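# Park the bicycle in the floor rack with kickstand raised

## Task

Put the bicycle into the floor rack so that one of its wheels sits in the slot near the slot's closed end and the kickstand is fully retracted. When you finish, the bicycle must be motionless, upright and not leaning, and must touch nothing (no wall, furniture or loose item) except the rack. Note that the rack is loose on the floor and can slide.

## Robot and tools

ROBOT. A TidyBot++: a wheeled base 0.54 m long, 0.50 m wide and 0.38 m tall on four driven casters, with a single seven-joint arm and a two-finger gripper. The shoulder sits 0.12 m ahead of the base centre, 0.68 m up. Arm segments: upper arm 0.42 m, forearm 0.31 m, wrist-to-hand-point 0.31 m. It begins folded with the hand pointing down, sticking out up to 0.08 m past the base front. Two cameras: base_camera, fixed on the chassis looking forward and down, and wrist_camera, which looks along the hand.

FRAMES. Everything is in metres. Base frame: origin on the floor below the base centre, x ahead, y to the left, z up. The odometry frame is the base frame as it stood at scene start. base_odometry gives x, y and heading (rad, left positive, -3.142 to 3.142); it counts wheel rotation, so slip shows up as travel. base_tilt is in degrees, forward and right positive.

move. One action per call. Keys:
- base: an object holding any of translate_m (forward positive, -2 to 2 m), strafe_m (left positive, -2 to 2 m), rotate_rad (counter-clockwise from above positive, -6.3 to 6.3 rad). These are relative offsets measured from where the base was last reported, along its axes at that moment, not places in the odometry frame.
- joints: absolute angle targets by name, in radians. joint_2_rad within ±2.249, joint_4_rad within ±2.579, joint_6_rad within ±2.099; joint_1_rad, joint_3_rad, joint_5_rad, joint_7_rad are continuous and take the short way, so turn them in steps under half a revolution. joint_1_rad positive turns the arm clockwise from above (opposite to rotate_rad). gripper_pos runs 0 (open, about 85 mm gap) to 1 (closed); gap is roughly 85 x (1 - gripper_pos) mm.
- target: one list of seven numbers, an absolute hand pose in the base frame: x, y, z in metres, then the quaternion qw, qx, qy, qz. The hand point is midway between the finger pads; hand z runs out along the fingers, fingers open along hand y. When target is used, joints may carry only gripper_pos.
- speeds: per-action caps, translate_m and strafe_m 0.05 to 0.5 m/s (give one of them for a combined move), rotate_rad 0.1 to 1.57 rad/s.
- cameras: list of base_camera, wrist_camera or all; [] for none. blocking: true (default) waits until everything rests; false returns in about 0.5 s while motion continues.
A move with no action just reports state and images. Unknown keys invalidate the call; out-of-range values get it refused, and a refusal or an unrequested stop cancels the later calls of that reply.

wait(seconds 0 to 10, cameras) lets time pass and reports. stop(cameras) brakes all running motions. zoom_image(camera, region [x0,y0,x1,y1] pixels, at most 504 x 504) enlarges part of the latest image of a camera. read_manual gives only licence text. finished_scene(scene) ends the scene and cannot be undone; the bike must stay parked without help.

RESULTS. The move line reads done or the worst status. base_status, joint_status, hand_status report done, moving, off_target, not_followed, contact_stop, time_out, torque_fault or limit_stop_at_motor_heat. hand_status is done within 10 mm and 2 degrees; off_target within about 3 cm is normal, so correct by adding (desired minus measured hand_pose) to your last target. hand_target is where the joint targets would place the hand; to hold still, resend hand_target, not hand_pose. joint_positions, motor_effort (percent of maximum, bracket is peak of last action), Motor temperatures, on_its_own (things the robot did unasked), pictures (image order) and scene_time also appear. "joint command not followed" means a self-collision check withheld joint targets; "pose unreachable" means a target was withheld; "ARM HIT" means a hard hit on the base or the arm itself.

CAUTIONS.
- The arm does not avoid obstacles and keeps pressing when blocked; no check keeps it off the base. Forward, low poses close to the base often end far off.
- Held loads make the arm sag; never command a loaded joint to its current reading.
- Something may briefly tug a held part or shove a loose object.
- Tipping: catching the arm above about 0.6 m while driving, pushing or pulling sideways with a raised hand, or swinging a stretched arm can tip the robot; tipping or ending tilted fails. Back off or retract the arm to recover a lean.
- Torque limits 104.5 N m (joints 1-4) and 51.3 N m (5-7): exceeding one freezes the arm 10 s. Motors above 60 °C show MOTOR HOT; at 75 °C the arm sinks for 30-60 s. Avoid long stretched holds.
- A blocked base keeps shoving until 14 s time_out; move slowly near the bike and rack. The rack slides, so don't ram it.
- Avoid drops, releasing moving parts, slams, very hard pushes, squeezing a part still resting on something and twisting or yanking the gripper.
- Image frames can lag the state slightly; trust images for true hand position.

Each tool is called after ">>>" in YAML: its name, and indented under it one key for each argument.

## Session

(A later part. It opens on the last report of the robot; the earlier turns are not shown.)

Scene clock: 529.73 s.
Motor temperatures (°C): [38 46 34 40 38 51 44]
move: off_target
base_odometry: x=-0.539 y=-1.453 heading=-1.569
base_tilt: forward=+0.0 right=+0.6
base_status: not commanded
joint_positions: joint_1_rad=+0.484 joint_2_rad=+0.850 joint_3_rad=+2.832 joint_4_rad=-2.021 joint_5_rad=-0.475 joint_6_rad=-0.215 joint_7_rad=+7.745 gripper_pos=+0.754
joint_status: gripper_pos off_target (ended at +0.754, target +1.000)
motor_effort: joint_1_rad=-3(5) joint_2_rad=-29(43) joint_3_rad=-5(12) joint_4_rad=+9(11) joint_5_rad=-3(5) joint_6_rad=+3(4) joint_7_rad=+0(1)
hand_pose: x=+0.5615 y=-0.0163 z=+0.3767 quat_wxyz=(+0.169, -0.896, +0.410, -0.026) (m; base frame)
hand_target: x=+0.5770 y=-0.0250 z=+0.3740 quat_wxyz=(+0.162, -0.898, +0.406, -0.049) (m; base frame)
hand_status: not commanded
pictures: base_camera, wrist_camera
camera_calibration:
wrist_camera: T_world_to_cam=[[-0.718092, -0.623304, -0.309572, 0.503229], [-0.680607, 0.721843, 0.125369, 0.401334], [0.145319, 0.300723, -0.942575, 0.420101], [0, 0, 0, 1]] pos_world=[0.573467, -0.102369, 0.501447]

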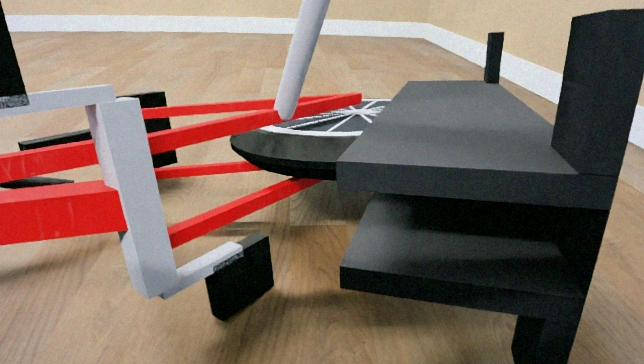

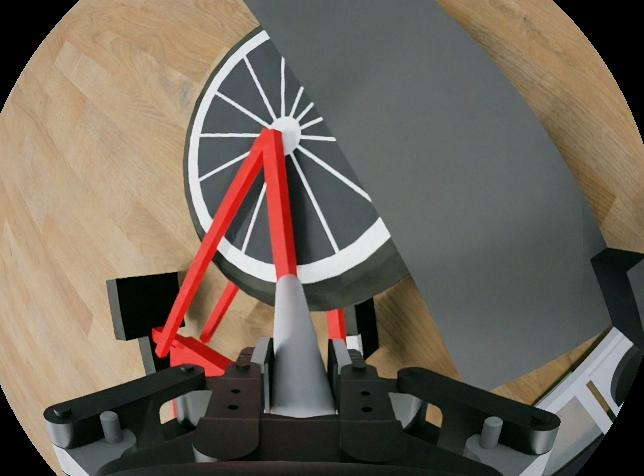

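>>> move:
  target: [0.655, -0.089, 0.305, -0.1621, 0.8979, -0.4064, 0.0485]

Scene clock: 531.33 s.
Motor temperatures (°C): [38 46 34 40 38 51 44]
move: off_target
base_odometry: x=-0.539 y=-1.453 heading=-1.569
base_tilt: forward=+0.0 right=+0.6
base_status: not commanded
joint_positions: joint_1_rad=+0.481 joint_2_rad=+1.002 joint_3_rad=+2.901 joint_4_rad=-1.661 joint_5_rad=-0.452 joint_6_rad=-0.353 joint_7_rad=+7.770 gripper_pos=+0.759
joint_status: not commanded
motor_effort: joint_1_rad=+2(6) joint_2_rad=-29(34) joint_3_rad=-4(8) joint_4_rad=+9(22) joint_5_rad=-7(8) joint_6_rad=+4(16) joint_7_rad=-3(3)
hand_pose: x=+0.6771 y=-0.0791 z=+0.3523 quat_wxyz=(+0.182, -0.890, +0.412, -0.072) (m; base frame)
hand_target: x=+0.6550 y=-0.0890 z=+0.3050 quat_wxyz=(+0.162, -0.898, +0.406, -0.049) (m; base frame)
hand_status: off_target (0.053 m and 3.6 deg from the pose sent, 0.138 m and 2.7 deg at the start)
pictures: base_camera, wrist_camera
camera_calibration:
wrist_camera: T_world_to_cam=[[-0.701632, -0.611273, -0.36614, 0.549274], [-0.671958, 0.738572, 0.0546201, 0.548777], [0.237033, 0.284354, -0.928956, 0.330984], [0, 0, 0, 1]] pos_world=[0.67569, -0.163671, 0.478606]

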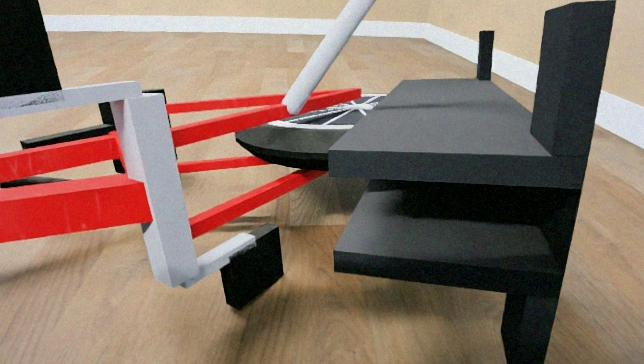

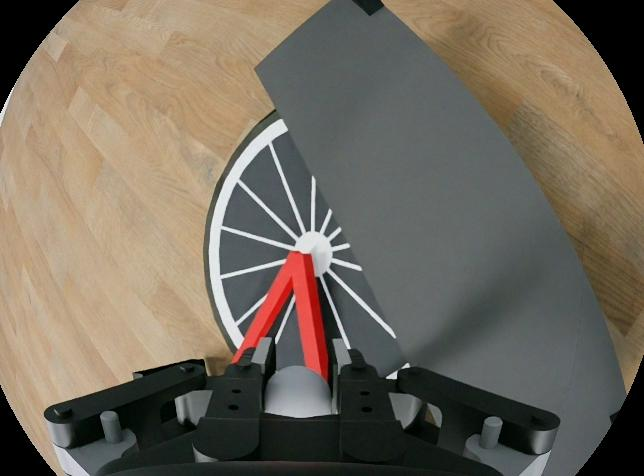

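>>> move:
  target: [0.760, -0.110, 0.240, -0.1621, 0.8979, -0.4064, 0.0485]

Scene clock: 533.23 s.
Motor temperatures (°C): [38 46 34 40 38 51 44]
move: off_target
base_odometry: x=-0.539 y=-1.453 heading=-1.569
base_tilt: forward=+0.0 right=+0.6
base_status: not commanded
joint_positions: joint_1_rad=+0.360 joint_2_rad=+1.324 joint_3_rad=+3.019 joint_4_rad=-1.146 joint_5_rad=-0.451 joint_6_rad=-0.524 joint_7_rad=+7.756 gripper_pos=+0.770
joint_status: not commanded
motor_effort: joint_1_rad=+4(5) joint_2_rad=-51(51) joint_3_rad=-4(5) joint_4_rad=+10(11) joint_5_rad=-6(8) joint_6_rad=-1(5) joint_7_rad=-3(3)
hand_pose: x=+0.7848 y=-0.1001 z=+0.2547 quat_wxyz=(+0.175, -0.901, +0.389, -0.083) (m; base frame)
hand_target: x=+0.7600 y=-0.1100 z=+0.2400 quat_wxyz=(+0.162, -0.898, +0.406, -0.049) (m; base frame)
hand_status: off_target (0.030 m and 4.7 deg from the pose sent, 0.143 m and 3.6 deg at the start)
pictures: base_camera, wrist_camera
camera_calibration:
wrist_camera: T_world_to_cam=[[-0.665597, -0.651704, -0.363679, 0.543302], [-0.705069, 0.708852, 0.0201554, 0.673811], [0.244659, 0.269834, -0.931306, 0.213934], [0, 0, 0, 1]] pos_world=[0.784362, -0.181287, 0.383245]

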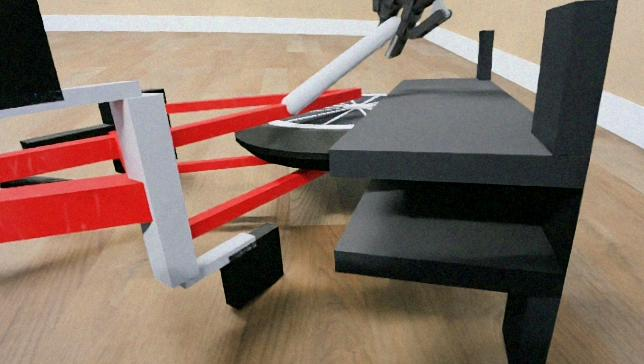

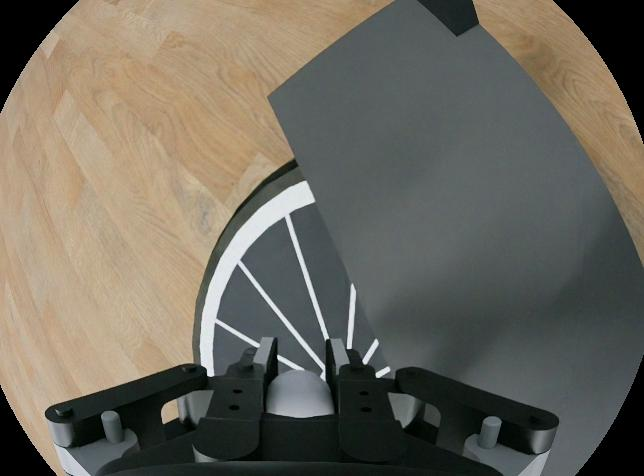

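>>> move:
  target: [0.765, -0.125, 0.165, -0.1621, 0.8979, -0.4064, 0.0485]

Scene clock: 534.43 s.
Motor temperatures (°C): [38 46 34 40 38 51 44]
move: off_target
base_odometry: x=-0.539 y=-1.453 heading=-1.568
base_tilt: forward=+0.0 right=+0.6
base_status: not commanded
joint_positions: joint_1_rad=+0.339 joint_2_rad=+1.483 joint_3_rad=+3.009 joint_4_rad=-0.956 joint_5_rad=-0.447 joint_6_rad=-0.543 joint_7_rad=+7.756 gripper_pos=+0.770
joint_status: not commanded
motor_effort: joint_1_rad=+11(12) joint_2_rad=-48(50) joint_3_rad=+2(3) joint_4_rad=+8(11) joint_5_rad=-3(7) joint_6_rad=-1(2) joint_7_rad=-3(3)
hand_pose: x=+0.8107 y=-0.0911 z=+0.1973 quat_wxyz=(+0.184, -0.901, +0.383, -0.088) (m; base frame)
hand_target: x=+0.7650 y=-0.1250 z=+0.1650 quat_wxyz=(+0.162, -0.898, +0.406, -0.048) (m; base frame)
hand_status: off_target (0.065 m and 5.8 deg from the pose sent, 0.095 m and 4.7 deg at the start)
pictures: base_camera, wrist_camera
camera_calibration:
wrist_camera: T_world_to_cam=[[-0.652864, -0.653381, -0.383226, 0.53889], [-0.711748, 0.702271, 0.0151956, 0.692602], [0.2592, 0.282681, -0.92353, 0.139625], [0, 0, 0, 1]] pos_world=[0.808589, -0.173763, 0.32494]

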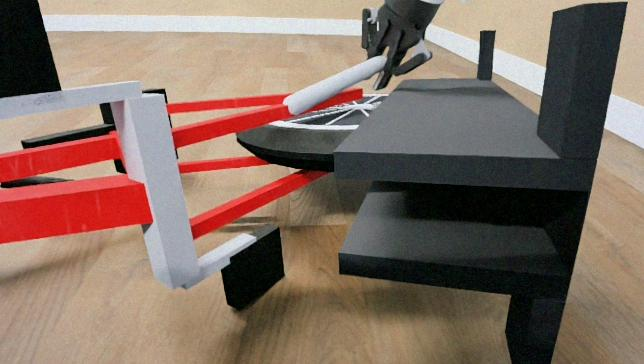

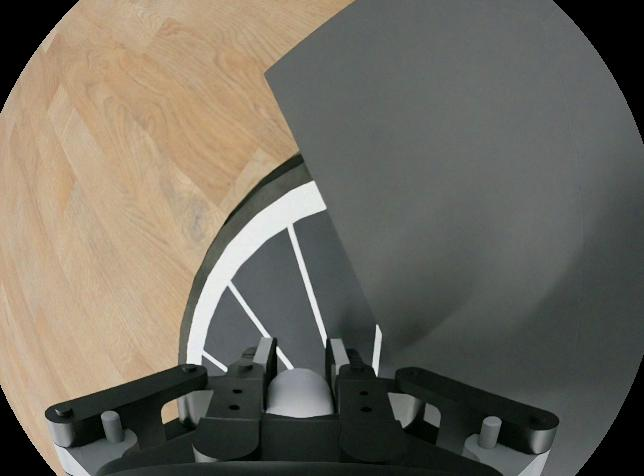

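>>> move:
  joints: {"gripper_pos": 0.2}
  cameras: ["base_camera"]

>>> move:
  target: [0.66, -0.06, 0.42, 0, 0.9368, -0.3499, 0]

Scene clock: 536.20 s.
Motor temperatures (°C): [38 46 34 40 38 51 44]
move: done
base_odometry: x=-0.539 y=-1.453 heading=-1.569
base_tilt: forward=+0.0 right=+0.6
base_status: not commanded
joint_positions: joint_1_rad=+0.363 joint_2_rad=+1.489 joint_3_rad=+3.009 joint_4_rad=-0.958 joint_5_rad=-0.447 joint_6_rad=-0.551 joint_7_rad=+7.739 gripper_pos=+0.200
joint_status: all done
motor_effort: joint_1_rad=+4(12) joint_2_rad=-47(50) joint_3_rad=-1(9) joint_4_rad=+10(12) joint_5_rad=-2(5) joint_6_rad=+1(3) joint_7_rad=+1(3)
hand_pose: x=+0.8026 y=-0.1044 z=+0.1927 quat_wxyz=(+0.185, -0.893, +0.402, -0.081) (m; base frame)
hand_target: x=+0.7650 y=-0.1250 z=+0.1650 quat_wxyz=(+0.162, -0.898, +0.406, -0.048) (m; base frame)
hand_status: not commanded
pictures: base_camera

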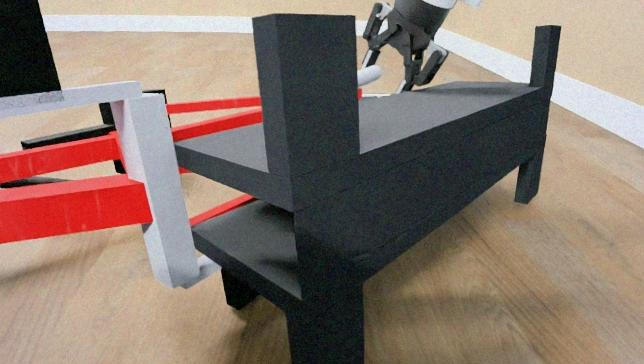

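Scene clock: 538.13 s.
Motor temperatures (°C): [38 46 34 40 38 51 44]
move: off_target
base_odometry: x=-0.539 y=-1.453 heading=-1.569
base_tilt: forward=+0.0 right=+0.6
base_status: not commanded
joint_positions: joint_1_rad=+0.031 joint_2_rad=+0.889 joint_3_rad=+3.295 joint_4_rad=-1.477 joint_5_rad=-0.254 joint_6_rad=-0.752 joint_7_rad=+7.439 gripper_pos=+0.200
joint_status: not commanded
motor_effort: joint_1_rad=+0(4) joint_2_rad=-41(51) joint_3_rad=+1(4) joint_4_rad=+12(13) joint_5_rad=-1(3) joint_6_rad=+0(2) joint_7_rad=+1(1)
hand_pose: x=+0.6792 y=-0.0490 z=+0.4136 quat_wxyz=(+0.031, -0.935, +0.354, -0.016) (m; base frame)
hand_target: x=+0.6600 y=-0.0600 z=+0.4200 quat_wxyz=(+0.000, -0.937, +0.350, +0.000) (m; base frame)
hand_status: off_target (0.023 m and 4.1 deg from the pose sent, 0.272 m and 24.5 deg at the start)
pictures: base_camera, wrist_camera
camera_calibration:
wrist_camera: T_world_to_cam=[[-0.65007, -0.758085, -0.0521162, 0.419458], [-0.759819, 0.649316, 0.0326132, 0.589027], [0.0091163, 0.0607998, -0.998108, 0.551296], [0, 0, 0, 1]] pos_world=[0.715205, -0.097998, 0.552904]

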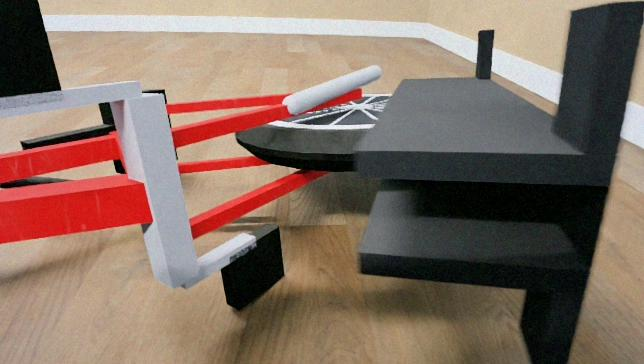

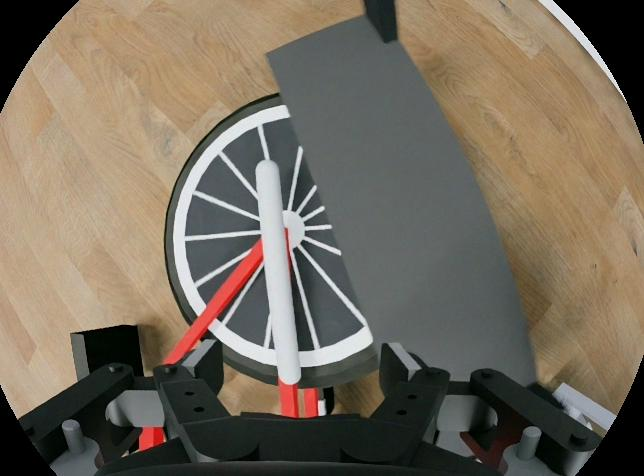

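>>> move:
  target: [0.775, -0.090, 0.30, 0, 0.9368, -0.3499, 0]
  joints: {"gripper_pos": 1.0}

Scene clock: 540.33 s.
Motor temperatures (°C): [38 46 34 40 38 51 44]
move: off_target
base_odometry: x=-0.539 y=-1.453 heading=-1.569
base_tilt: forward=+0.0 right=+0.6
base_status: not commanded
joint_positions: joint_1_rad=+0.070 joint_2_rad=+1.284 joint_3_rad=+3.295 joint_4_rad=-0.902 joint_5_rad=-0.232 joint_6_rad=-0.914 joint_7_rad=+7.402 gripper_pos=+0.999
joint_status: all done
motor_effort: joint_1_rad=+0(1) joint_2_rad=-50(52) joint_3_rad=+1(2) joint_4_rad=+14(15) joint_5_rad=-2(3) joint_6_rad=+1(1) joint_7_rad=+0(1)
hand_pose: x=+0.7939 y=-0.0731 z=+0.3097 quat_wxyz=(+0.024, -0.939, +0.342, -0.024) (m; base frame)
hand_target: x=+0.7750 y=-0.0900 z=+0.3000 quat_wxyz=(+0.000, -0.937, +0.350, +0.000) (m; base frame)
hand_status: off_target (0.027 m and 4.0 deg from the pose sent, 0.154 m and 4.1 deg at the start)
pictures: base_camera, wrist_camera
camera_calibration:
wrist_camera: T_world_to_cam=[[-0.631113, -0.774438, -0.0440735, 0.451632], [-0.775483, 0.63124, 0.0127389, 0.712465], [0.0179555, 0.0422179, -0.998947, 0.439941], [0, 0, 0, 1]] pos_world=[0.829636, -0.118549, 0.450307]

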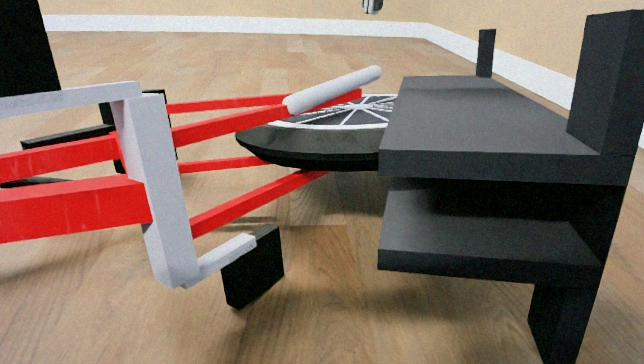

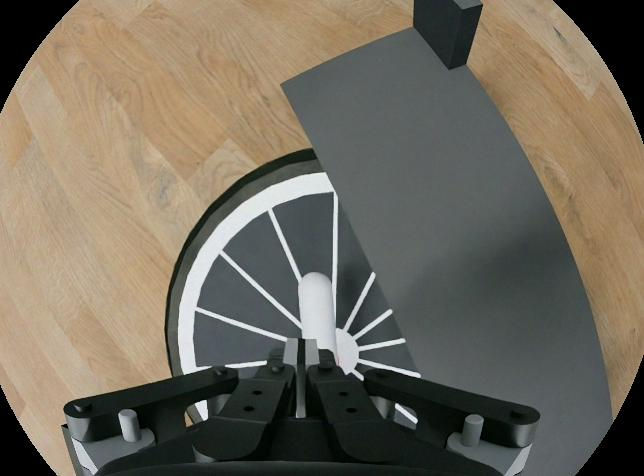

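>>> move:
  target: [0.768, -0.098, 0.19, 0, 0.9368, -0.3499, 0]

>>> move:
  target: [0.74, -0.090, 0.36, 0, 0.9368, -0.3499, 0]
  cameras: []

>>> move:
  joints: {"joint_1_rad": 0.0, "joint_2_rad": 0.25, "joint_3_rad": 3.14, "joint_4_rad": -1.35, "joint_5_rad": 0, "joint_6_rad": -1.54, "joint_7_rad": 7.85}

Scene clock: 541.73 s.
Motor temperatures (°C): [38 46 34 40 38 51 44]
move: off_target
base_odometry: x=-0.539 y=-1.453 heading=-1.569
base_tilt: forward=+0.0 right=+0.6
base_status: not commanded
joint_positions: joint_1_rad=+0.089 joint_2_rad=+1.446 joint_3_rad=+3.282 joint_4_rad=-0.788 joint_5_rad=-0.232 joint_6_rad=-0.891 joint_7_rad=+7.402 gripper_pos=+0.999
joint_status: not commanded
motor_effort: joint_1_rad=+0(2) joint_2_rad=-41(52) joint_3_rad=+0(3) joint_4_rad=+12(15) joint_5_rad=-1(3) joint_6_rad=+3(6) joint_7_rad=+1(1)
hand_pose: x=+0.7894 y=-0.0777 z=+0.2300 quat_wxyz=(+0.023, -0.939, +0.343, -0.010) (m; base frame)
hand_target: x=+0.7680 y=-0.0980 z=+0.1900 quat_wxyz=(+0.000, -0.937, +0.350, +0.000) (m; base frame)
hand_status: off_target (0.050 m and 3.0 deg from the pose sent, 0.125 m and 4.0 deg at the start)
pictures: base_camera, wrist_camera
camera_calibration:
wrist_camera: T_world_to_cam=[[-0.633069, -0.77342, -0.0323314, 0.440689], [-0.774042, 0.631983, 0.0381728, 0.705974], [-0.00909067, 0.0491919, -0.998748, 0.382424], [0, 0, 0, 1]] pos_world=[0.828916, -0.124138, 0.369244]

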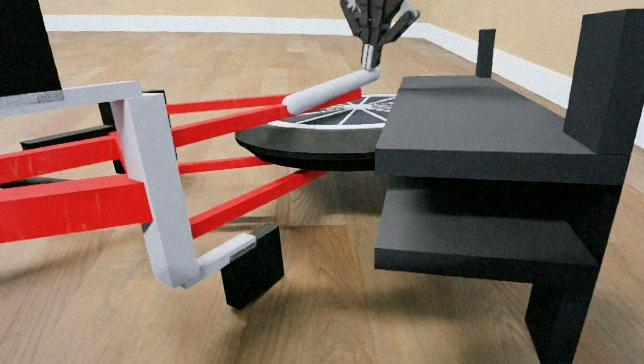

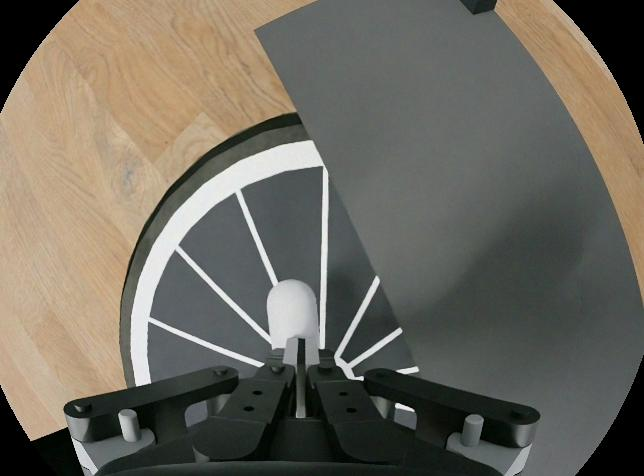

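Scene clock: 543.53 s.
Motor temperatures (°C): [38 47 34 40 38 51 44]
move: off_target
base_odometry: x=-0.539 y=-1.453 heading=-1.569
base_tilt: forward=+0.0 right=+0.6
base_status: not commanded
joint_positions: joint_1_rad=+0.089 joint_2_rad=+1.122 joint_3_rad=+3.283 joint_4_rad=-1.101 joint_5_rad=-0.232 joint_6_rad=-0.885 joint_7_rad=+7.402 gripper_pos=+0.999
joint_status: not commanded
motor_effort: joint_1_rad=+0(1) joint_2_rad=-48(55) joint_3_rad=+1(1) joint_4_rad=+14(14) joint_5_rad=-2(3) joint_6_rad=+0(4) joint_7_rad=+1(1)
hand_pose: x=+0.7596 y=-0.0804 z=+0.3643 quat_wxyz=(+0.031, -0.931, +0.363, -0.019) (m; base frame)
hand_target: x=+0.7400 y=-0.0900 z=+0.3600 quat_wxyz=(+0.000, -0.937, +0.350, +0.000) (m; base frame)
hand_status: off_target (0.022 m and 4.5 deg from the pose sent, 0.140 m and 3.0 deg at the start)
pictures: none
No camera images: "cameras" was empty.

Scene clock: 545.70 s.
Motor temperatures (°C): [38 47 34 40 38 51 44]
move: done
base_odometry: x=-0.539 y=-1.453 heading=-1.569
base_tilt: forward=+0.0 right=+0.6
base_status: not commanded
joint_positions: joint_1_rad=+0.020 joint_2_rad=+0.267 joint_3_rad=+3.157 joint_4_rad=-1.336 joint_5_rad=-0.071 joint_6_rad=-1.492 joint_7_rad=+7.803 gripper_pos=+0.999
joint_status: all done
motor_effort: joint_1_rad=+0(1) joint_2_rad=-26(52) joint_3_rad=+0(2) joint_4_rad=+17(18) joint_5_rad=-2(3) joint_6_rad=+0(2) joint_7_rad=+1(2)
hand_pose: x=+0.5594 y=+0.0081 z=+0.7674 quat_wxyz=(+0.033, -0.998, +0.045, -0.023) (m; base frame)
hand_target: x=+0.5378 y=+0.0020 z=+0.7690 quat_wxyz=(+0.000, -1.000, +0.001, -0.001) (m; base frame)
hand_status: not commanded
pictures: base_camera, wrist_camera
camera_calibration:
wrist_camera: T_world_to_cam=[[-0.0739369, -0.995986, -0.0504533, 0.081708], [-0.997242, 0.0741699, -0.00275906, 0.613987], [0.0064901, 0.0501101, -0.998723, 0.904079], [0, 0, 0, 1]] pos_world=[0.612467, -0.00946287, 0.90874]

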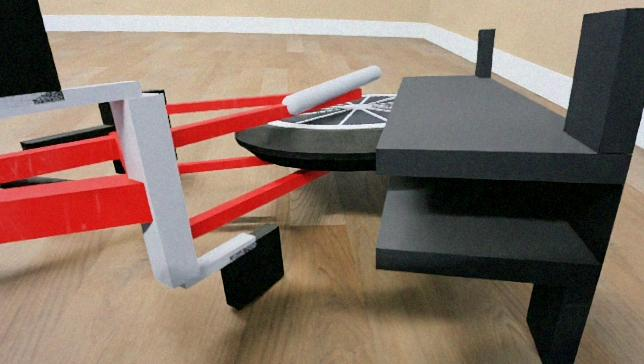

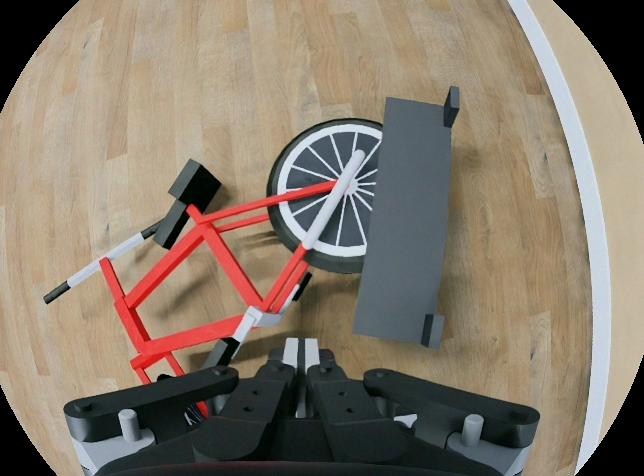

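>>> move:
  base: {"translate_m": 0.06, "strafe_m": -0.43}
  joints: {"joint_1_rad": 0.0, "joint_2_rad": 0.0, "joint_3_rad": 3.14, "joint_4_rad": -2.2, "joint_5_rad": 0, "joint_6_rad": 0, "joint_7_rad": 7.85}
  speeds: {"strafe_m": 0.3}

>>> move:
  base: {"rotate_rad": 0.92}
  joints: {"joint_1_rad": 0.0, "joint_2_rad": 0.25, "joint_3_rad": 3.14, "joint_4_rad": -1.35, "joint_5_rad": 0, "joint_6_rad": -1.54, "joint_7_rad": 7.85}
  speeds: {"rotate_rad": 0.8}

Scene clock: 550.50 s.
Motor temperatures (°C): [38 46 34 40 38 51 44]
move: done
base_odometry: x=-0.969 y=-1.514 heading=-1.568
base_tilt: forward=+0.0 right=+0.6
base_status: done
joint_positions: joint_1_rad=+0.010 joint_2_rad=+0.025 joint_3_rad=+3.150 joint_4_rad=-2.187 joint_5_rad=-0.067 joint_6_rad=-0.040 joint_7_rad=+7.806 gripper_pos=+0.999
joint_status: all done
motor_effort: joint_1_rad=+0(2) joint_2_rad=-18(27) joint_3_rad=+0(2) joint_4_rad=+18(20) joint_5_rad=-1(3) joint_6_rad=+7(7) joint_7_rad=+1(2)
hand_pose: x=+0.6235 y=-0.0071 z=+0.7183 quat_wxyz=(+0.022, -0.901, +0.060, -0.430) (m; base frame)
hand_target: x=+0.6248 y=+0.0022 z=+0.7344 quat_wxyz=(+0.001, -0.891, +0.001, -0.454) (m; base frame)
hand_status: not commanded
pictures: base_camera, wrist_camera
camera_calibration:
wrist_camera: T_world_to_cam=[[-0.0927067, -0.993383, -0.0677958, 0.092961], [-0.65632, 0.11217, -0.746098, 1.00055], [0.748765, -0.0246725, -0.662376, 0.150549], [0, 0, 0, 1]] pos_world=[0.552576, -0.0161717, 0.852533]

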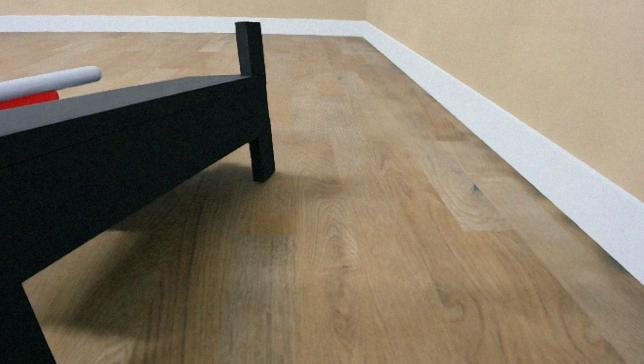

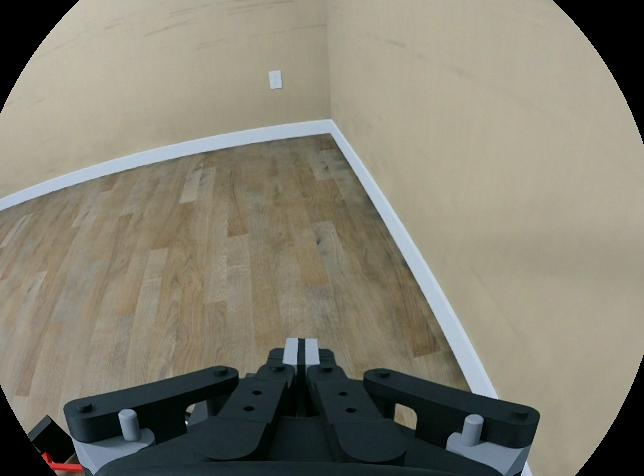

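Scene clock: 553.13 s.
Motor temperatures (°C): [38 46 34 40 38 51 44]
move: done
base_odometry: x=-0.969 y=-1.514 heading=-0.649
base_tilt: forward=+0.0 right=+0.6
base_status: done
joint_positions: joint_1_rad=+0.004 joint_2_rad=+0.224 joint_3_rad=+3.145 joint_4_rad=-1.361 joint_5_rad=-0.065 joint_6_rad=-1.493 joint_7_rad=+7.806 gripper_pos=+0.999
joint_status: all done
motor_effort: joint_1_rad=+0(3) joint_2_rad=-25(26) joint_3_rad=+0(2) joint_4_rad=+17(20) joint_5_rad=-1(2) joint_6_rad=+1(8) joint_7_rad=+0(1)
hand_pose: x=+0.5468 y=+0.0186 z=+0.7778 quat_wxyz=(+0.033, -0.999, +0.029, -0.031) (m; base frame)
hand_target: x=+0.5378 y=+0.0020 z=+0.7690 quat_wxyz=(+0.000, -1.000, +0.001, -0.001) (m; base frame)
hand_status: not commanded
pictures: base_camera, wrist_camera
camera_calibration:
wrist_camera: T_world_to_cam=[[-0.0416747, -0.997948, -0.0486055, 0.0726549], [-0.99887, 0.042726, -0.020795, 0.61617], [0.022829, 0.0476839, -0.998602, 0.905106], [0, 0, 0, 1]] pos_world=[0.59784, 0.00302032, 0.920185]

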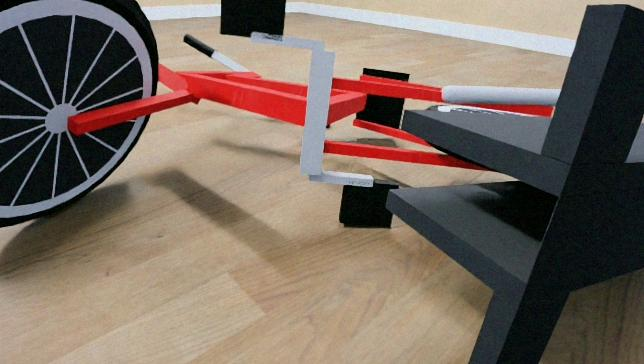

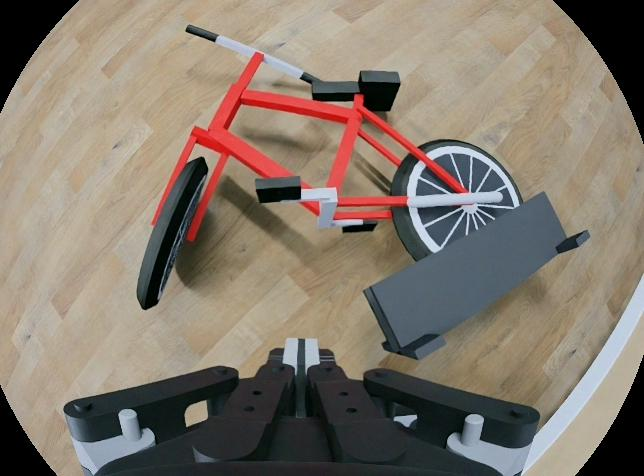

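>>> move:
  base: {"translate_m": 0.16}
  speeds: {"translate_m": 0.1}

Scene clock: 555.77 s.
Motor temperatures (°C): [38 46 34 40 38 51 44]
move: done
base_odometry: x=-0.841 y=-1.611 heading=-0.648
base_tilt: forward=+0.0 right=+0.6
base_status: done
joint_positions: joint_1_rad=+0.004 joint_2_rad=+0.236 joint_3_rad=+3.145 joint_4_rad=-1.358 joint_5_rad=-0.065 joint_6_rad=-1.500 joint_7_rad=+7.806 gripper_pos=+0.999
joint_status: not commanded
motor_effort: joint_1_rad=+0(1) joint_2_rad=-25(28) joint_3_rad=+0(1) joint_4_rad=+17(18) joint_5_rad=-2(3) joint_6_rad=+0(2) joint_7_rad=+1(1)
hand_pose: x=+0.5466 y=+0.0186 z=+0.7733 quat_wxyz=(+0.032, -0.999, +0.029, -0.023) (m; base frame)
hand_target: x=+0.5378 y=+0.0020 z=+0.7690 quat_wxyz=(+0.000, -1.000, +0.001, -0.001) (m; base frame)
hand_status: not commanded
pictures: base_camera, wrist_camera
camera_calibration:
wrist_camera: T_world_to_cam=[[-0.0420382, -0.997965, -0.0479373, 0.0721065], [-0.999096, 0.0422914, -0.00427972, 0.603289], [0.00629835, 0.0477141, -0.998841, 0.909791], [0, 0, 0, 1]] pos_world=[0.600045, 0.00303601, 0.914775]

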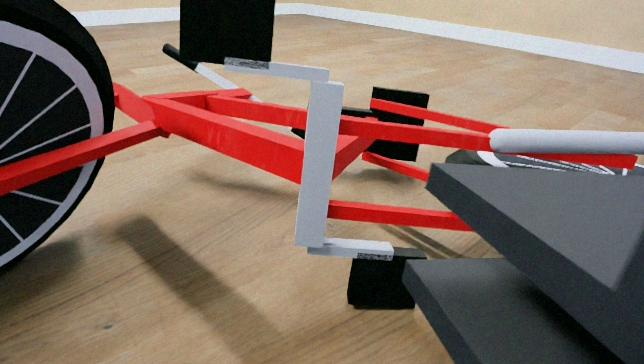

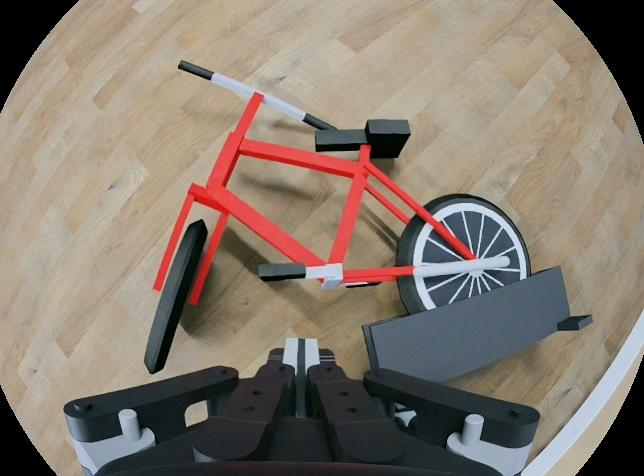

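>>> move:
  base: {"translate_m": 0.06}
  speeds: {"translate_m": 0.1}

Scene clock: 557.03 s.
Motor temperatures (°C): [38 46 34 40 38 51 44]
move: done
base_odometry: x=-0.793 y=-1.647 heading=-0.647
base_tilt: forward=+0.0 right=+0.6
base_status: done
joint_positions: joint_1_rad=+0.004 joint_2_rad=+0.242 joint_3_rad=+3.145 joint_4_rad=-1.357 joint_5_rad=-0.065 joint_6_rad=-1.502 joint_7_rad=+7.806 gripper_pos=+0.999
joint_status: not commanded
motor_effort: joint_1_rad=+0(1) joint_2_rad=-25(29) joint_3_rad=+0(1) joint_4_rad=+17(18) joint_5_rad=-2(3) joint_6_rad=+1(1) joint_7_rad=+1(1)
hand_pose: x=+0.5467 y=+0.0186 z=+0.7710 quat_wxyz=(+0.032, -0.999, +0.029, -0.019) (m; base frame)
hand_target: x=+0.5378 y=+0.0020 z=+0.7690 quat_wxyz=(+0.000, -1.000, +0.001, -0.001) (m; base frame)
hand_status: not commanded
pictures: base_camera, wrist_camera
camera_calibration:
wrist_camera: T_world_to_cam=[[-0.0421426, -0.997974, -0.0476541, 0.0718566], [-0.999111, 0.0420335, 0.00329028, 0.597497], [-0.00128055, 0.0477504, -0.998858, 0.911689], [0, 0, 0, 1]] pos_world=[0.601162, 0.00306269, 0.912107]

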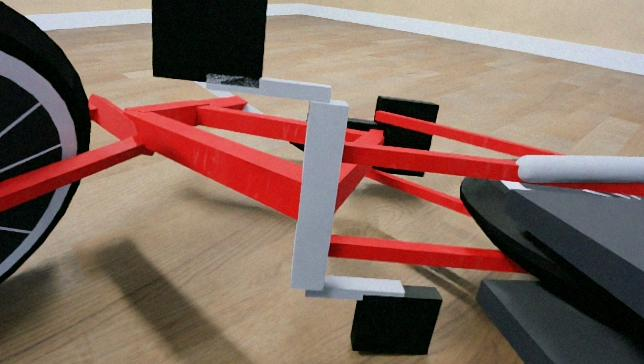

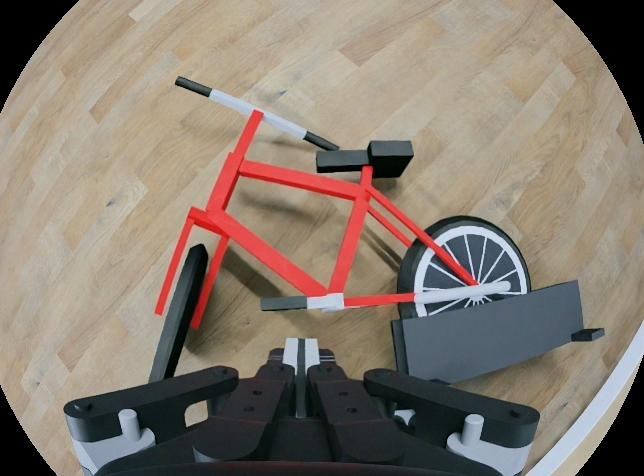

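>>> move:
  base: {"translate_m": 0.05}
  speeds: {"translate_m": 0.1}

Scene clock: 558.23 s.
Motor temperatures (°C): [38 46 34 40 38 51 44]
move: done
base_odometry: x=-0.754 y=-1.677 heading=-0.646
base_tilt: forward=+0.0 right=+0.6
base_status: done
joint_positions: joint_1_rad=+0.004 joint_2_rad=+0.245 joint_3_rad=+3.145 joint_4_rad=-1.357 joint_5_rad=-0.065 joint_6_rad=-1.504 joint_7_rad=+7.806 gripper_pos=+0.999
joint_status: not commanded
motor_effort: joint_1_rad=+0(1) joint_2_rad=-25(30) joint_3_rad=-1(1) joint_4_rad=+17(18) joint_5_rad=-2(3) joint_6_rad=+0(1) joint_7_rad=+1(1)
hand_pose: x=+0.5466 y=+0.0186 z=+0.7699 quat_wxyz=(+0.032, -0.999, +0.029, -0.017) (m; base frame)
hand_target: x=+0.5378 y=+0.0020 z=+0.7690 quat_wxyz=(+0.000, -1.000, +0.001, -0.001) (m; base frame)
hand_status: not commanded
pictures: base_camera, wrist_camera
camera_calibration:
wrist_camera: T_world_to_cam=[[-0.0422576, -0.997977, -0.0475095, 0.071745], [-0.999093, 0.0419613, 0.00721837, 0.594401], [-0.00521021, 0.0477714, -0.998845, 0.91275], [0, 0, 0, 1]] pos_world=[0.60165, 0.00305459, 0.910814]

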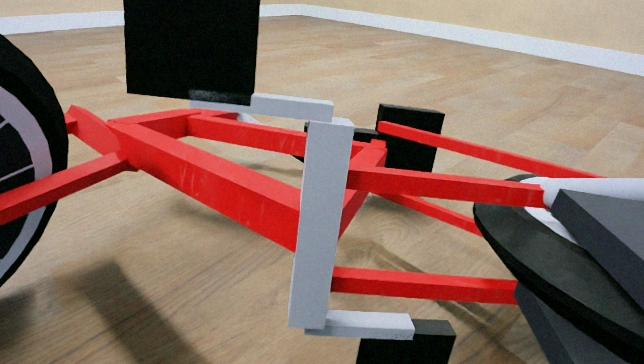

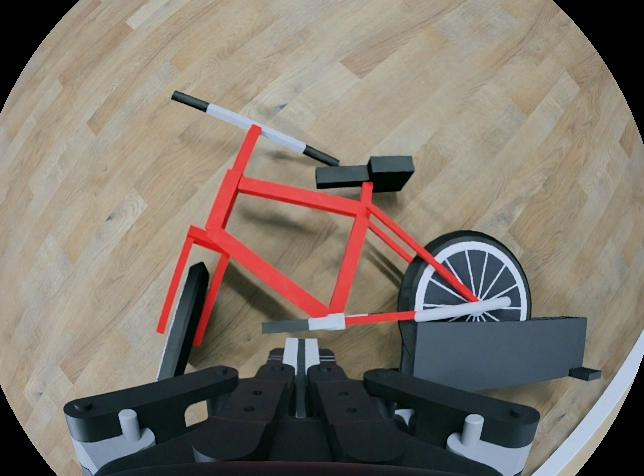

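>>> move:
  base: {"translate_m": -0.08}
  speeds: {"translate_m": 0.2}
  joints: {"gripper_pos": 0.1}
  target: [0.68, -0.06, 0.5, 0, 0.9833, -0.182, 0]

Scene clock: 561.07 s.
Motor temperatures (°C): [38 46 34 40 38 51 44]
move: off_target
base_odometry: x=-0.818 y=-1.629 heading=-0.647
base_tilt: forward=+0.0 right=+0.6
base_status: done
joint_positions: joint_1_rad=+0.038 joint_2_rad=+0.776 joint_3_rad=+3.224 joint_4_rad=-1.352 joint_5_rad=-0.065 joint_6_rad=-1.059 joint_7_rad=+7.702 gripper_pos=+0.100
joint_status: all done
motor_effort: joint_1_rad=+0(1) joint_2_rad=-41(44) joint_3_rad=+1(1) joint_4_rad=+14(17) joint_5_rad=-2(3) joint_6_rad=+0(1) joint_7_rad=+1(1)
hand_pose: x=+0.6660 y=-0.0443 z=+0.5048 quat_wxyz=(-0.002, -0.990, +0.141, +0.021) (m; base frame)
hand_target: x=+0.6800 y=-0.0600 z=+0.5000 quat_wxyz=(+0.000, -0.983, +0.182, +0.000) (m; base frame)
hand_status: off_target (0.022 m and 5.4 deg from the pose sent, 0.311 m and 18.1 deg at the start)
pictures: base_camera, wrist_camera
camera_calibration:
wrist_camera: T_world_to_cam=[[-0.263163, -0.964396, 0.0261696, 0.112871], [-0.960814, 0.264441, 0.0831047, 0.664254], [-0.0870662, -0.00327399, -0.996197, 0.702433], [0, 0, 0, 1]] pos_world=[0.729087, -0.064504, 0.641606]

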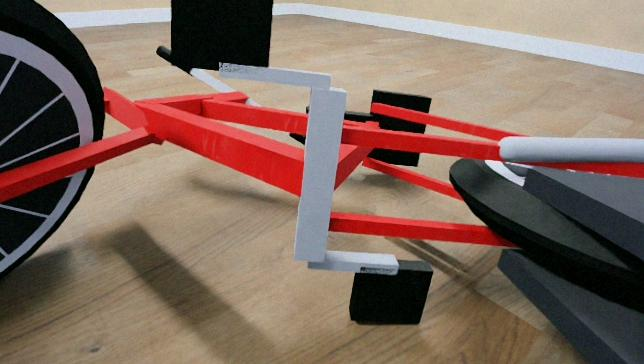

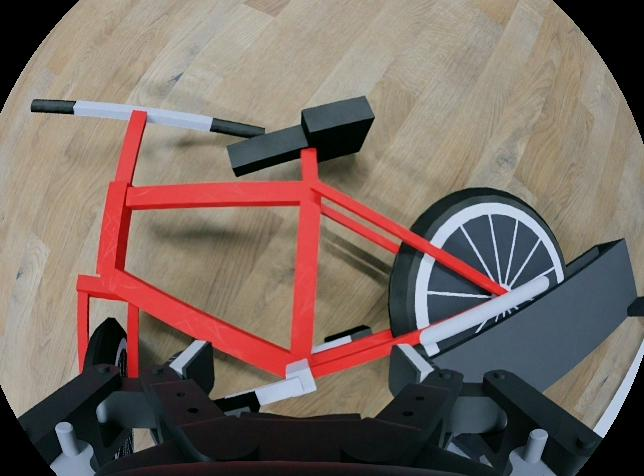

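>>> move:
  target: [0.734, -0.080, 0.25, 0, 0.9833, -0.182, 0]

Scene clock: 563.23 s.
Motor temperatures (°C): [38 46 34 40 38 51 44]
move: off_target
base_odometry: x=-0.818 y=-1.629 heading=-0.647
base_tilt: forward=+0.0 right=+0.6
base_status: not commanded
joint_positions: joint_1_rad=+0.078 joint_2_rad=+1.297 joint_3_rad=+3.224 joint_4_rad=-1.099 joint_5_rad=-0.065 joint_6_rad=-0.797 joint_7_rad=+7.702 gripper_pos=+0.100
joint_status: not commanded
motor_effort: joint_1_rad=+0(1) joint_2_rad=-48(51) joint_3_rad=+1(1) joint_4_rad=+11(14) joint_5_rad=-2(2) joint_6_rad=+0(1) joint_7_rad=+1(1)
hand_pose: x=+0.7176 y=-0.0785 z=+0.2539 quat_wxyz=(-0.018, -0.988, +0.150, +0.024) (m; base frame)
hand_target: x=+0.7340 y=-0.0800 z=+0.2500 quat_wxyz=(+0.000, -0.983, +0.182, +0.000) (m; base frame)
hand_status: off_target (0.017 m and 5.0 deg from the pose sent, 0.266 m and 5.4 deg at the start)
pictures: base_camera, wrist_camera
camera_calibration:
wrist_camera: T_world_to_cam=[[-0.2797, -0.958268, 0.0590834, 0.103977], [-0.955226, 0.283942, 0.0831947, 0.74124], [-0.0964991, -0.0331684, -0.99478, 0.46093], [0, 0, 0, 1]] pos_world=[0.781613, -0.0955432, 0.390714]

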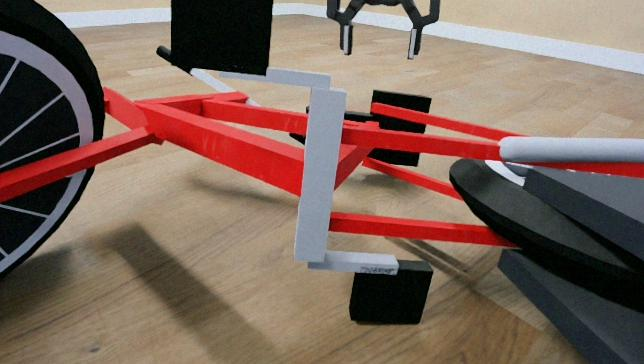

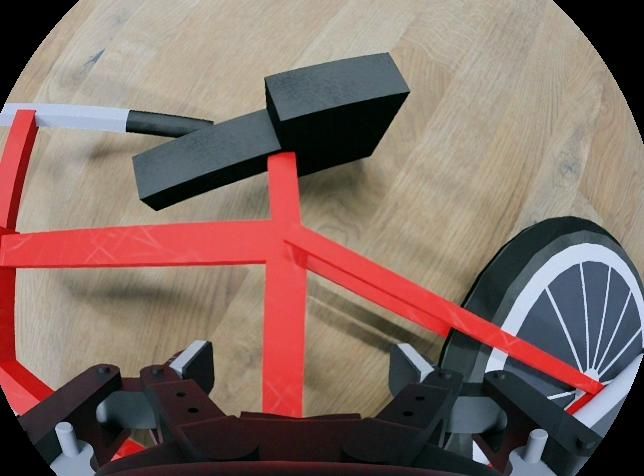

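>>> move:
  target: [0.734, -0.071, 0.135, 0, 0.9798, -0.2, 0]

Scene clock: 565.00 s.
Motor temperatures (°C): [38 46 34 40 38 51 44]
move: off_target
base_odometry: x=-0.818 y=-1.629 heading=-0.647
base_tilt: forward=+0.0 right=+0.6
base_status: not commanded
joint_positions: joint_1_rad=+0.078 joint_2_rad=+1.548 joint_3_rad=+3.224 joint_4_rad=-0.920 joint_5_rad=-0.065 joint_6_rad=-0.729 joint_7_rad=+7.679 gripper_pos=+0.100
joint_status: not commanded
motor_effort: joint_1_rad=+0(0) joint_2_rad=-48(53) joint_3_rad=+0(1) joint_4_rad=+11(12) joint_5_rad=-1(2) joint_6_rad=+0(1) joint_7_rad=+0(1)
hand_pose: x=+0.7146 y=-0.0781 z=+0.1347 quat_wxyz=(-0.022, -0.988, +0.152, +0.026) (m; base frame)
hand_target: x=+0.7340 y=-0.0710 z=+0.1350 quat_wxyz=(+0.000, -0.980, +0.200, +0.000) (m; base frame)
hand_status: off_target (0.021 m and 6.7 deg from the pose sent, 0.120 m and 6.8 deg at the start)
pictures: base_camera, wrist_camera
camera_calibration:
wrist_camera: T_world_to_cam=[[-0.284587, -0.956294, 0.0671671, 0.113229], [-0.953272, 0.289706, 0.0856925, 0.746925], [-0.101406, -0.0396415, -0.994055, 0.344987], [0, 0, 0, 1]] pos_world=[0.779229, -0.0944328, 0.271325]

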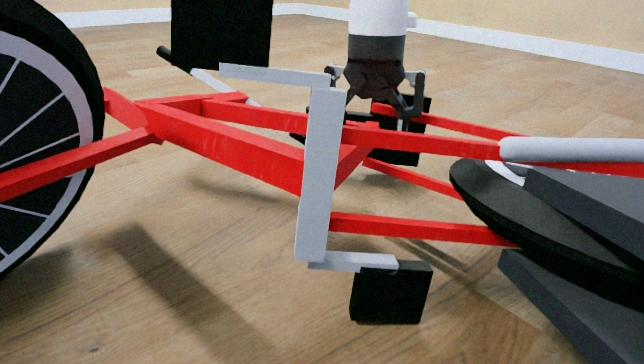

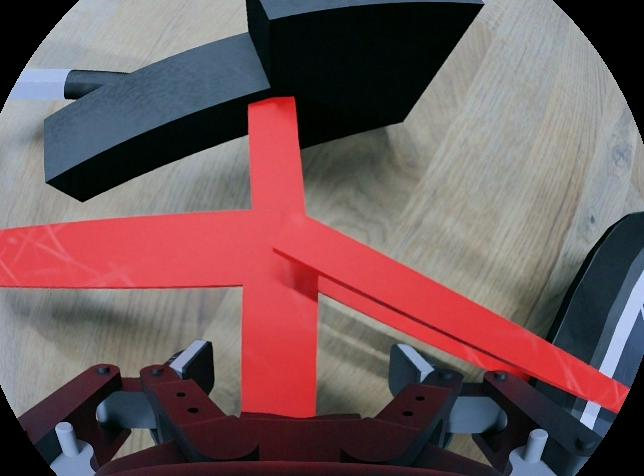

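>>> move:
  joints: {"gripper_pos": 0.92}

Scene clock: 566.10 s.
Motor temperatures (°C): [38 46 34 40 37 51 44]
move: off_target
base_odometry: x=-0.818 y=-1.629 heading=-0.647
base_tilt: forward=+0.0 right=+0.6
base_status: not commanded
joint_positions: joint_1_rad=+0.077 joint_2_rad=+1.548 joint_3_rad=+3.215 joint_4_rad=-0.917 joint_5_rad=-0.080 joint_6_rad=-0.728 joint_7_rad=+7.676 gripper_pos=+0.696
joint_status: gripper_pos off_target (ended at +0.696, target +0.920)
motor_effort: joint_1_rad=+0(5) joint_2_rad=-46(49) joint_3_rad=+1(5) joint_4_rad=+12(12) joint_5_rad=+0(3) joint_6_rad=+3(4) joint_7_rad=+0(2)
hand_pose: x=+0.7177 y=-0.0694 z=+0.1354 quat_wxyz=(-0.012, -0.987, +0.159, +0.024) (m; base frame)
hand_target: x=+0.7340 y=-0.0710 z=+0.1350 quat_wxyz=(+0.000, -0.980, +0.200, +0.000) (m; base frame)
hand_status: not commanded
pictures: base_camera, wrist_camera
camera_calibration:
wrist_camera: T_world_to_cam=[[-0.297767, -0.953437, 0.0478766, 0.134552], [-0.949877, 0.300912, 0.0847664, 0.745749], [-0.0952261, -0.0202362, -0.99525, 0.343421], [0, 0, 0, 1]] pos_world=[0.781138, -0.0891684, 0.272134]

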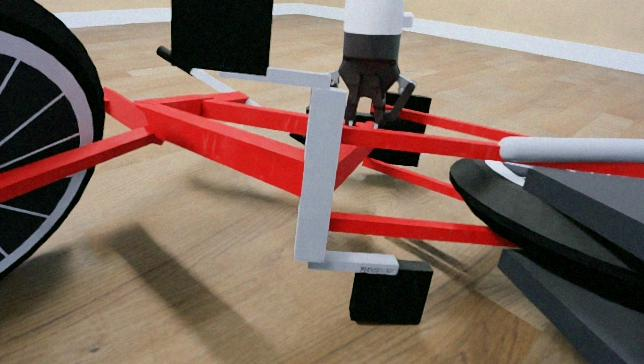

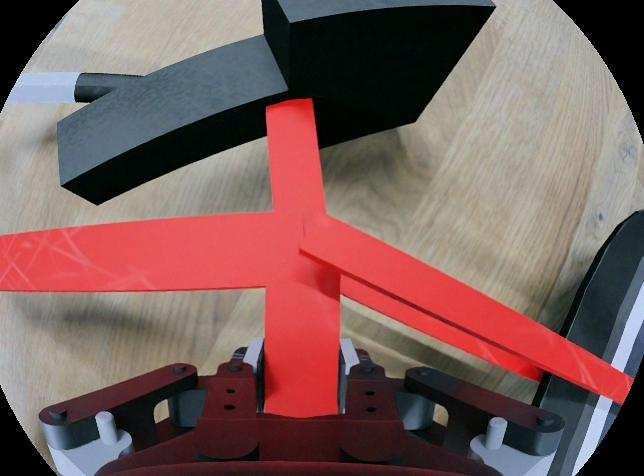

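>>> move:
  target: [0.714, -0.071, 0.26, -0.0159, 0.9796, -0.1813, 0.0857]

Scene clock: 568.27 s.
Motor temperatures (°C): [38 46 34 40 37 51 44]
move: off_target
base_odometry: x=-0.817 y=-1.629 heading=-0.646
base_tilt: forward=+0.0 right=+0.6
base_status: not commanded
joint_positions: joint_1_rad=+0.088 joint_2_rad=+1.356 joint_3_rad=+3.171 joint_4_rad=-1.433 joint_5_rad=-0.081 joint_6_rad=-0.358 joint_7_rad=+7.749 gripper_pos=+0.697
joint_status: not commanded
motor_effort: joint_1_rad=+3(6) joint_2_rad=-72(75) joint_3_rad=+0(4) joint_4_rad=+7(12) joint_5_rad=-7(7) joint_6_rad=-5(12) joint_7_rad=-5(5)
hand_pose: x=+0.6349 y=-0.0536 z=+0.1648 quat_wxyz=(-0.001, -0.991, +0.137, +0.002) (m; base frame)
hand_target: x=+0.7140 y=-0.0710 z=+0.2600 quat_wxyz=(+0.016, -0.980, +0.181, -0.086) (m; base frame)
hand_status: off_target (0.125 m and 11.5 deg from the pose sent, 0.125 m and 13.2 deg at the start)
pictures: base_camera, wrist_camera
camera_calibration:
wrist_camera: T_world_to_cam=[[-0.256528, -0.966347, 0.0191685, 0.10143], [-0.965326, 0.257148, 0.0449411, 0.673842], [-0.0483578, -0.00697523, -0.998806, 0.336694], [0, 0, 0, 1]] pos_world=[0.692779, -0.0729122, 0.304064]

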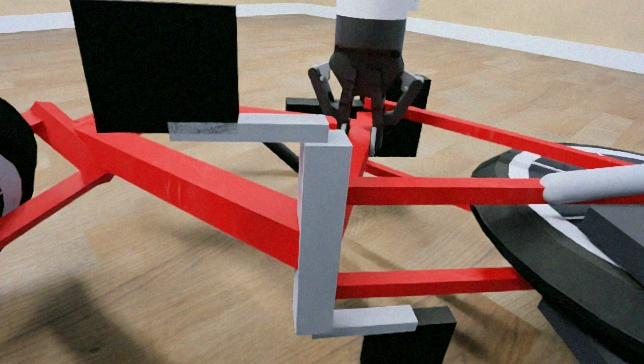

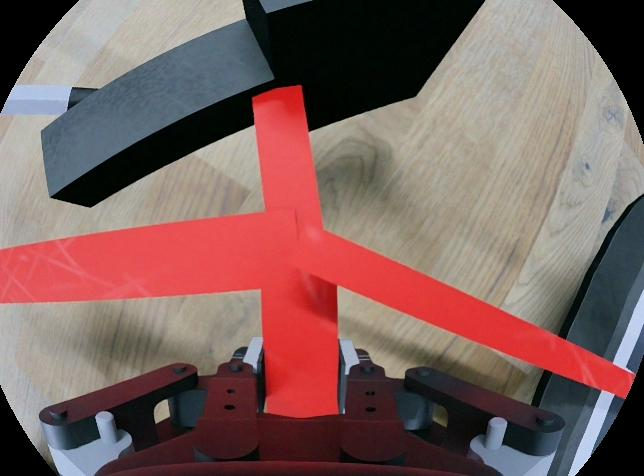

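>>> move:
  target: [0.70, -0.071, 0.36, -0.0238, 0.9748, -0.1804, 0.1283]

Scene clock: 570.37 s.
Motor temperatures (°C): [38 47 34 40 37 51 44]
move: off_target
base_odometry: x=-0.818 y=-1.629 heading=-0.647
base_tilt: forward=+0.0 right=+0.6
base_status: not commanded
joint_positions: joint_1_rad=+0.126 joint_2_rad=+0.944 joint_3_rad=+3.152 joint_4_rad=-1.648 joint_5_rad=-0.101 joint_6_rad=-0.301 joint_7_rad=+7.762 gripper_pos=+0.920
joint_status: not commanded
on_its_own: gripper_pos moved +0.223 to your old target +0.920
motor_effort: joint_1_rad=+0(7) joint_2_rad=-41(88) joint_3_rad=-1(4) joint_4_rad=+10(12) joint_5_rad=-2(8) joint_6_rad=+2(14) joint_7_rad=+1(6)
hand_pose: x=+0.6970 y=-0.0688 z=+0.3588 quat_wxyz=(+0.014, -0.980, +0.156, -0.124) (m; base frame)
hand_target: x=+0.7000 y=-0.0710 z=+0.3600 quat_wxyz=(+0.024, -0.975, +0.180, -0.128) (m; base frame)
hand_status: off_target (0.004 m and 3.1 deg from the pose sent, 0.206 m and 16.1 deg at the start)
pictures: base_camera, wrist_camera
camera_calibration:
wrist_camera: T_world_to_cam=[[-0.292021, -0.95532, -0.0456972, 0.147719], [-0.934335, 0.295161, -0.199746, 0.797802], [0.204309, -0.0156335, -0.978782, 0.349424], [0, 0, 0, 1]] pos_world=[0.717161, -0.0888987, 0.508118]

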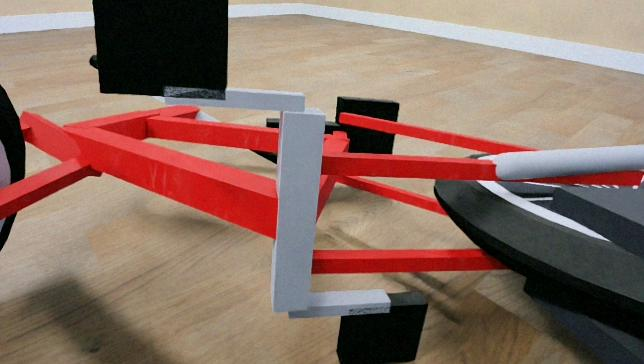

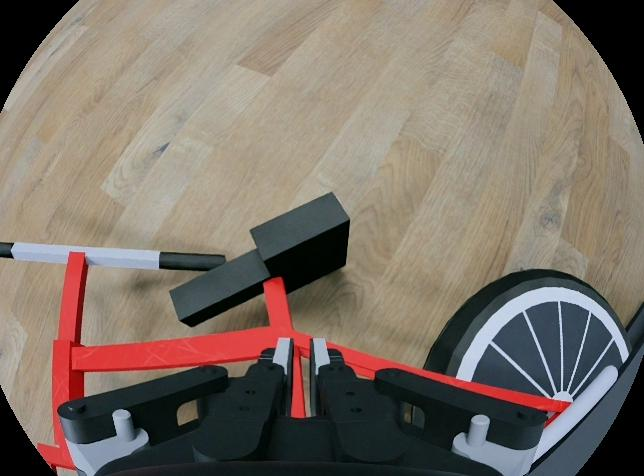

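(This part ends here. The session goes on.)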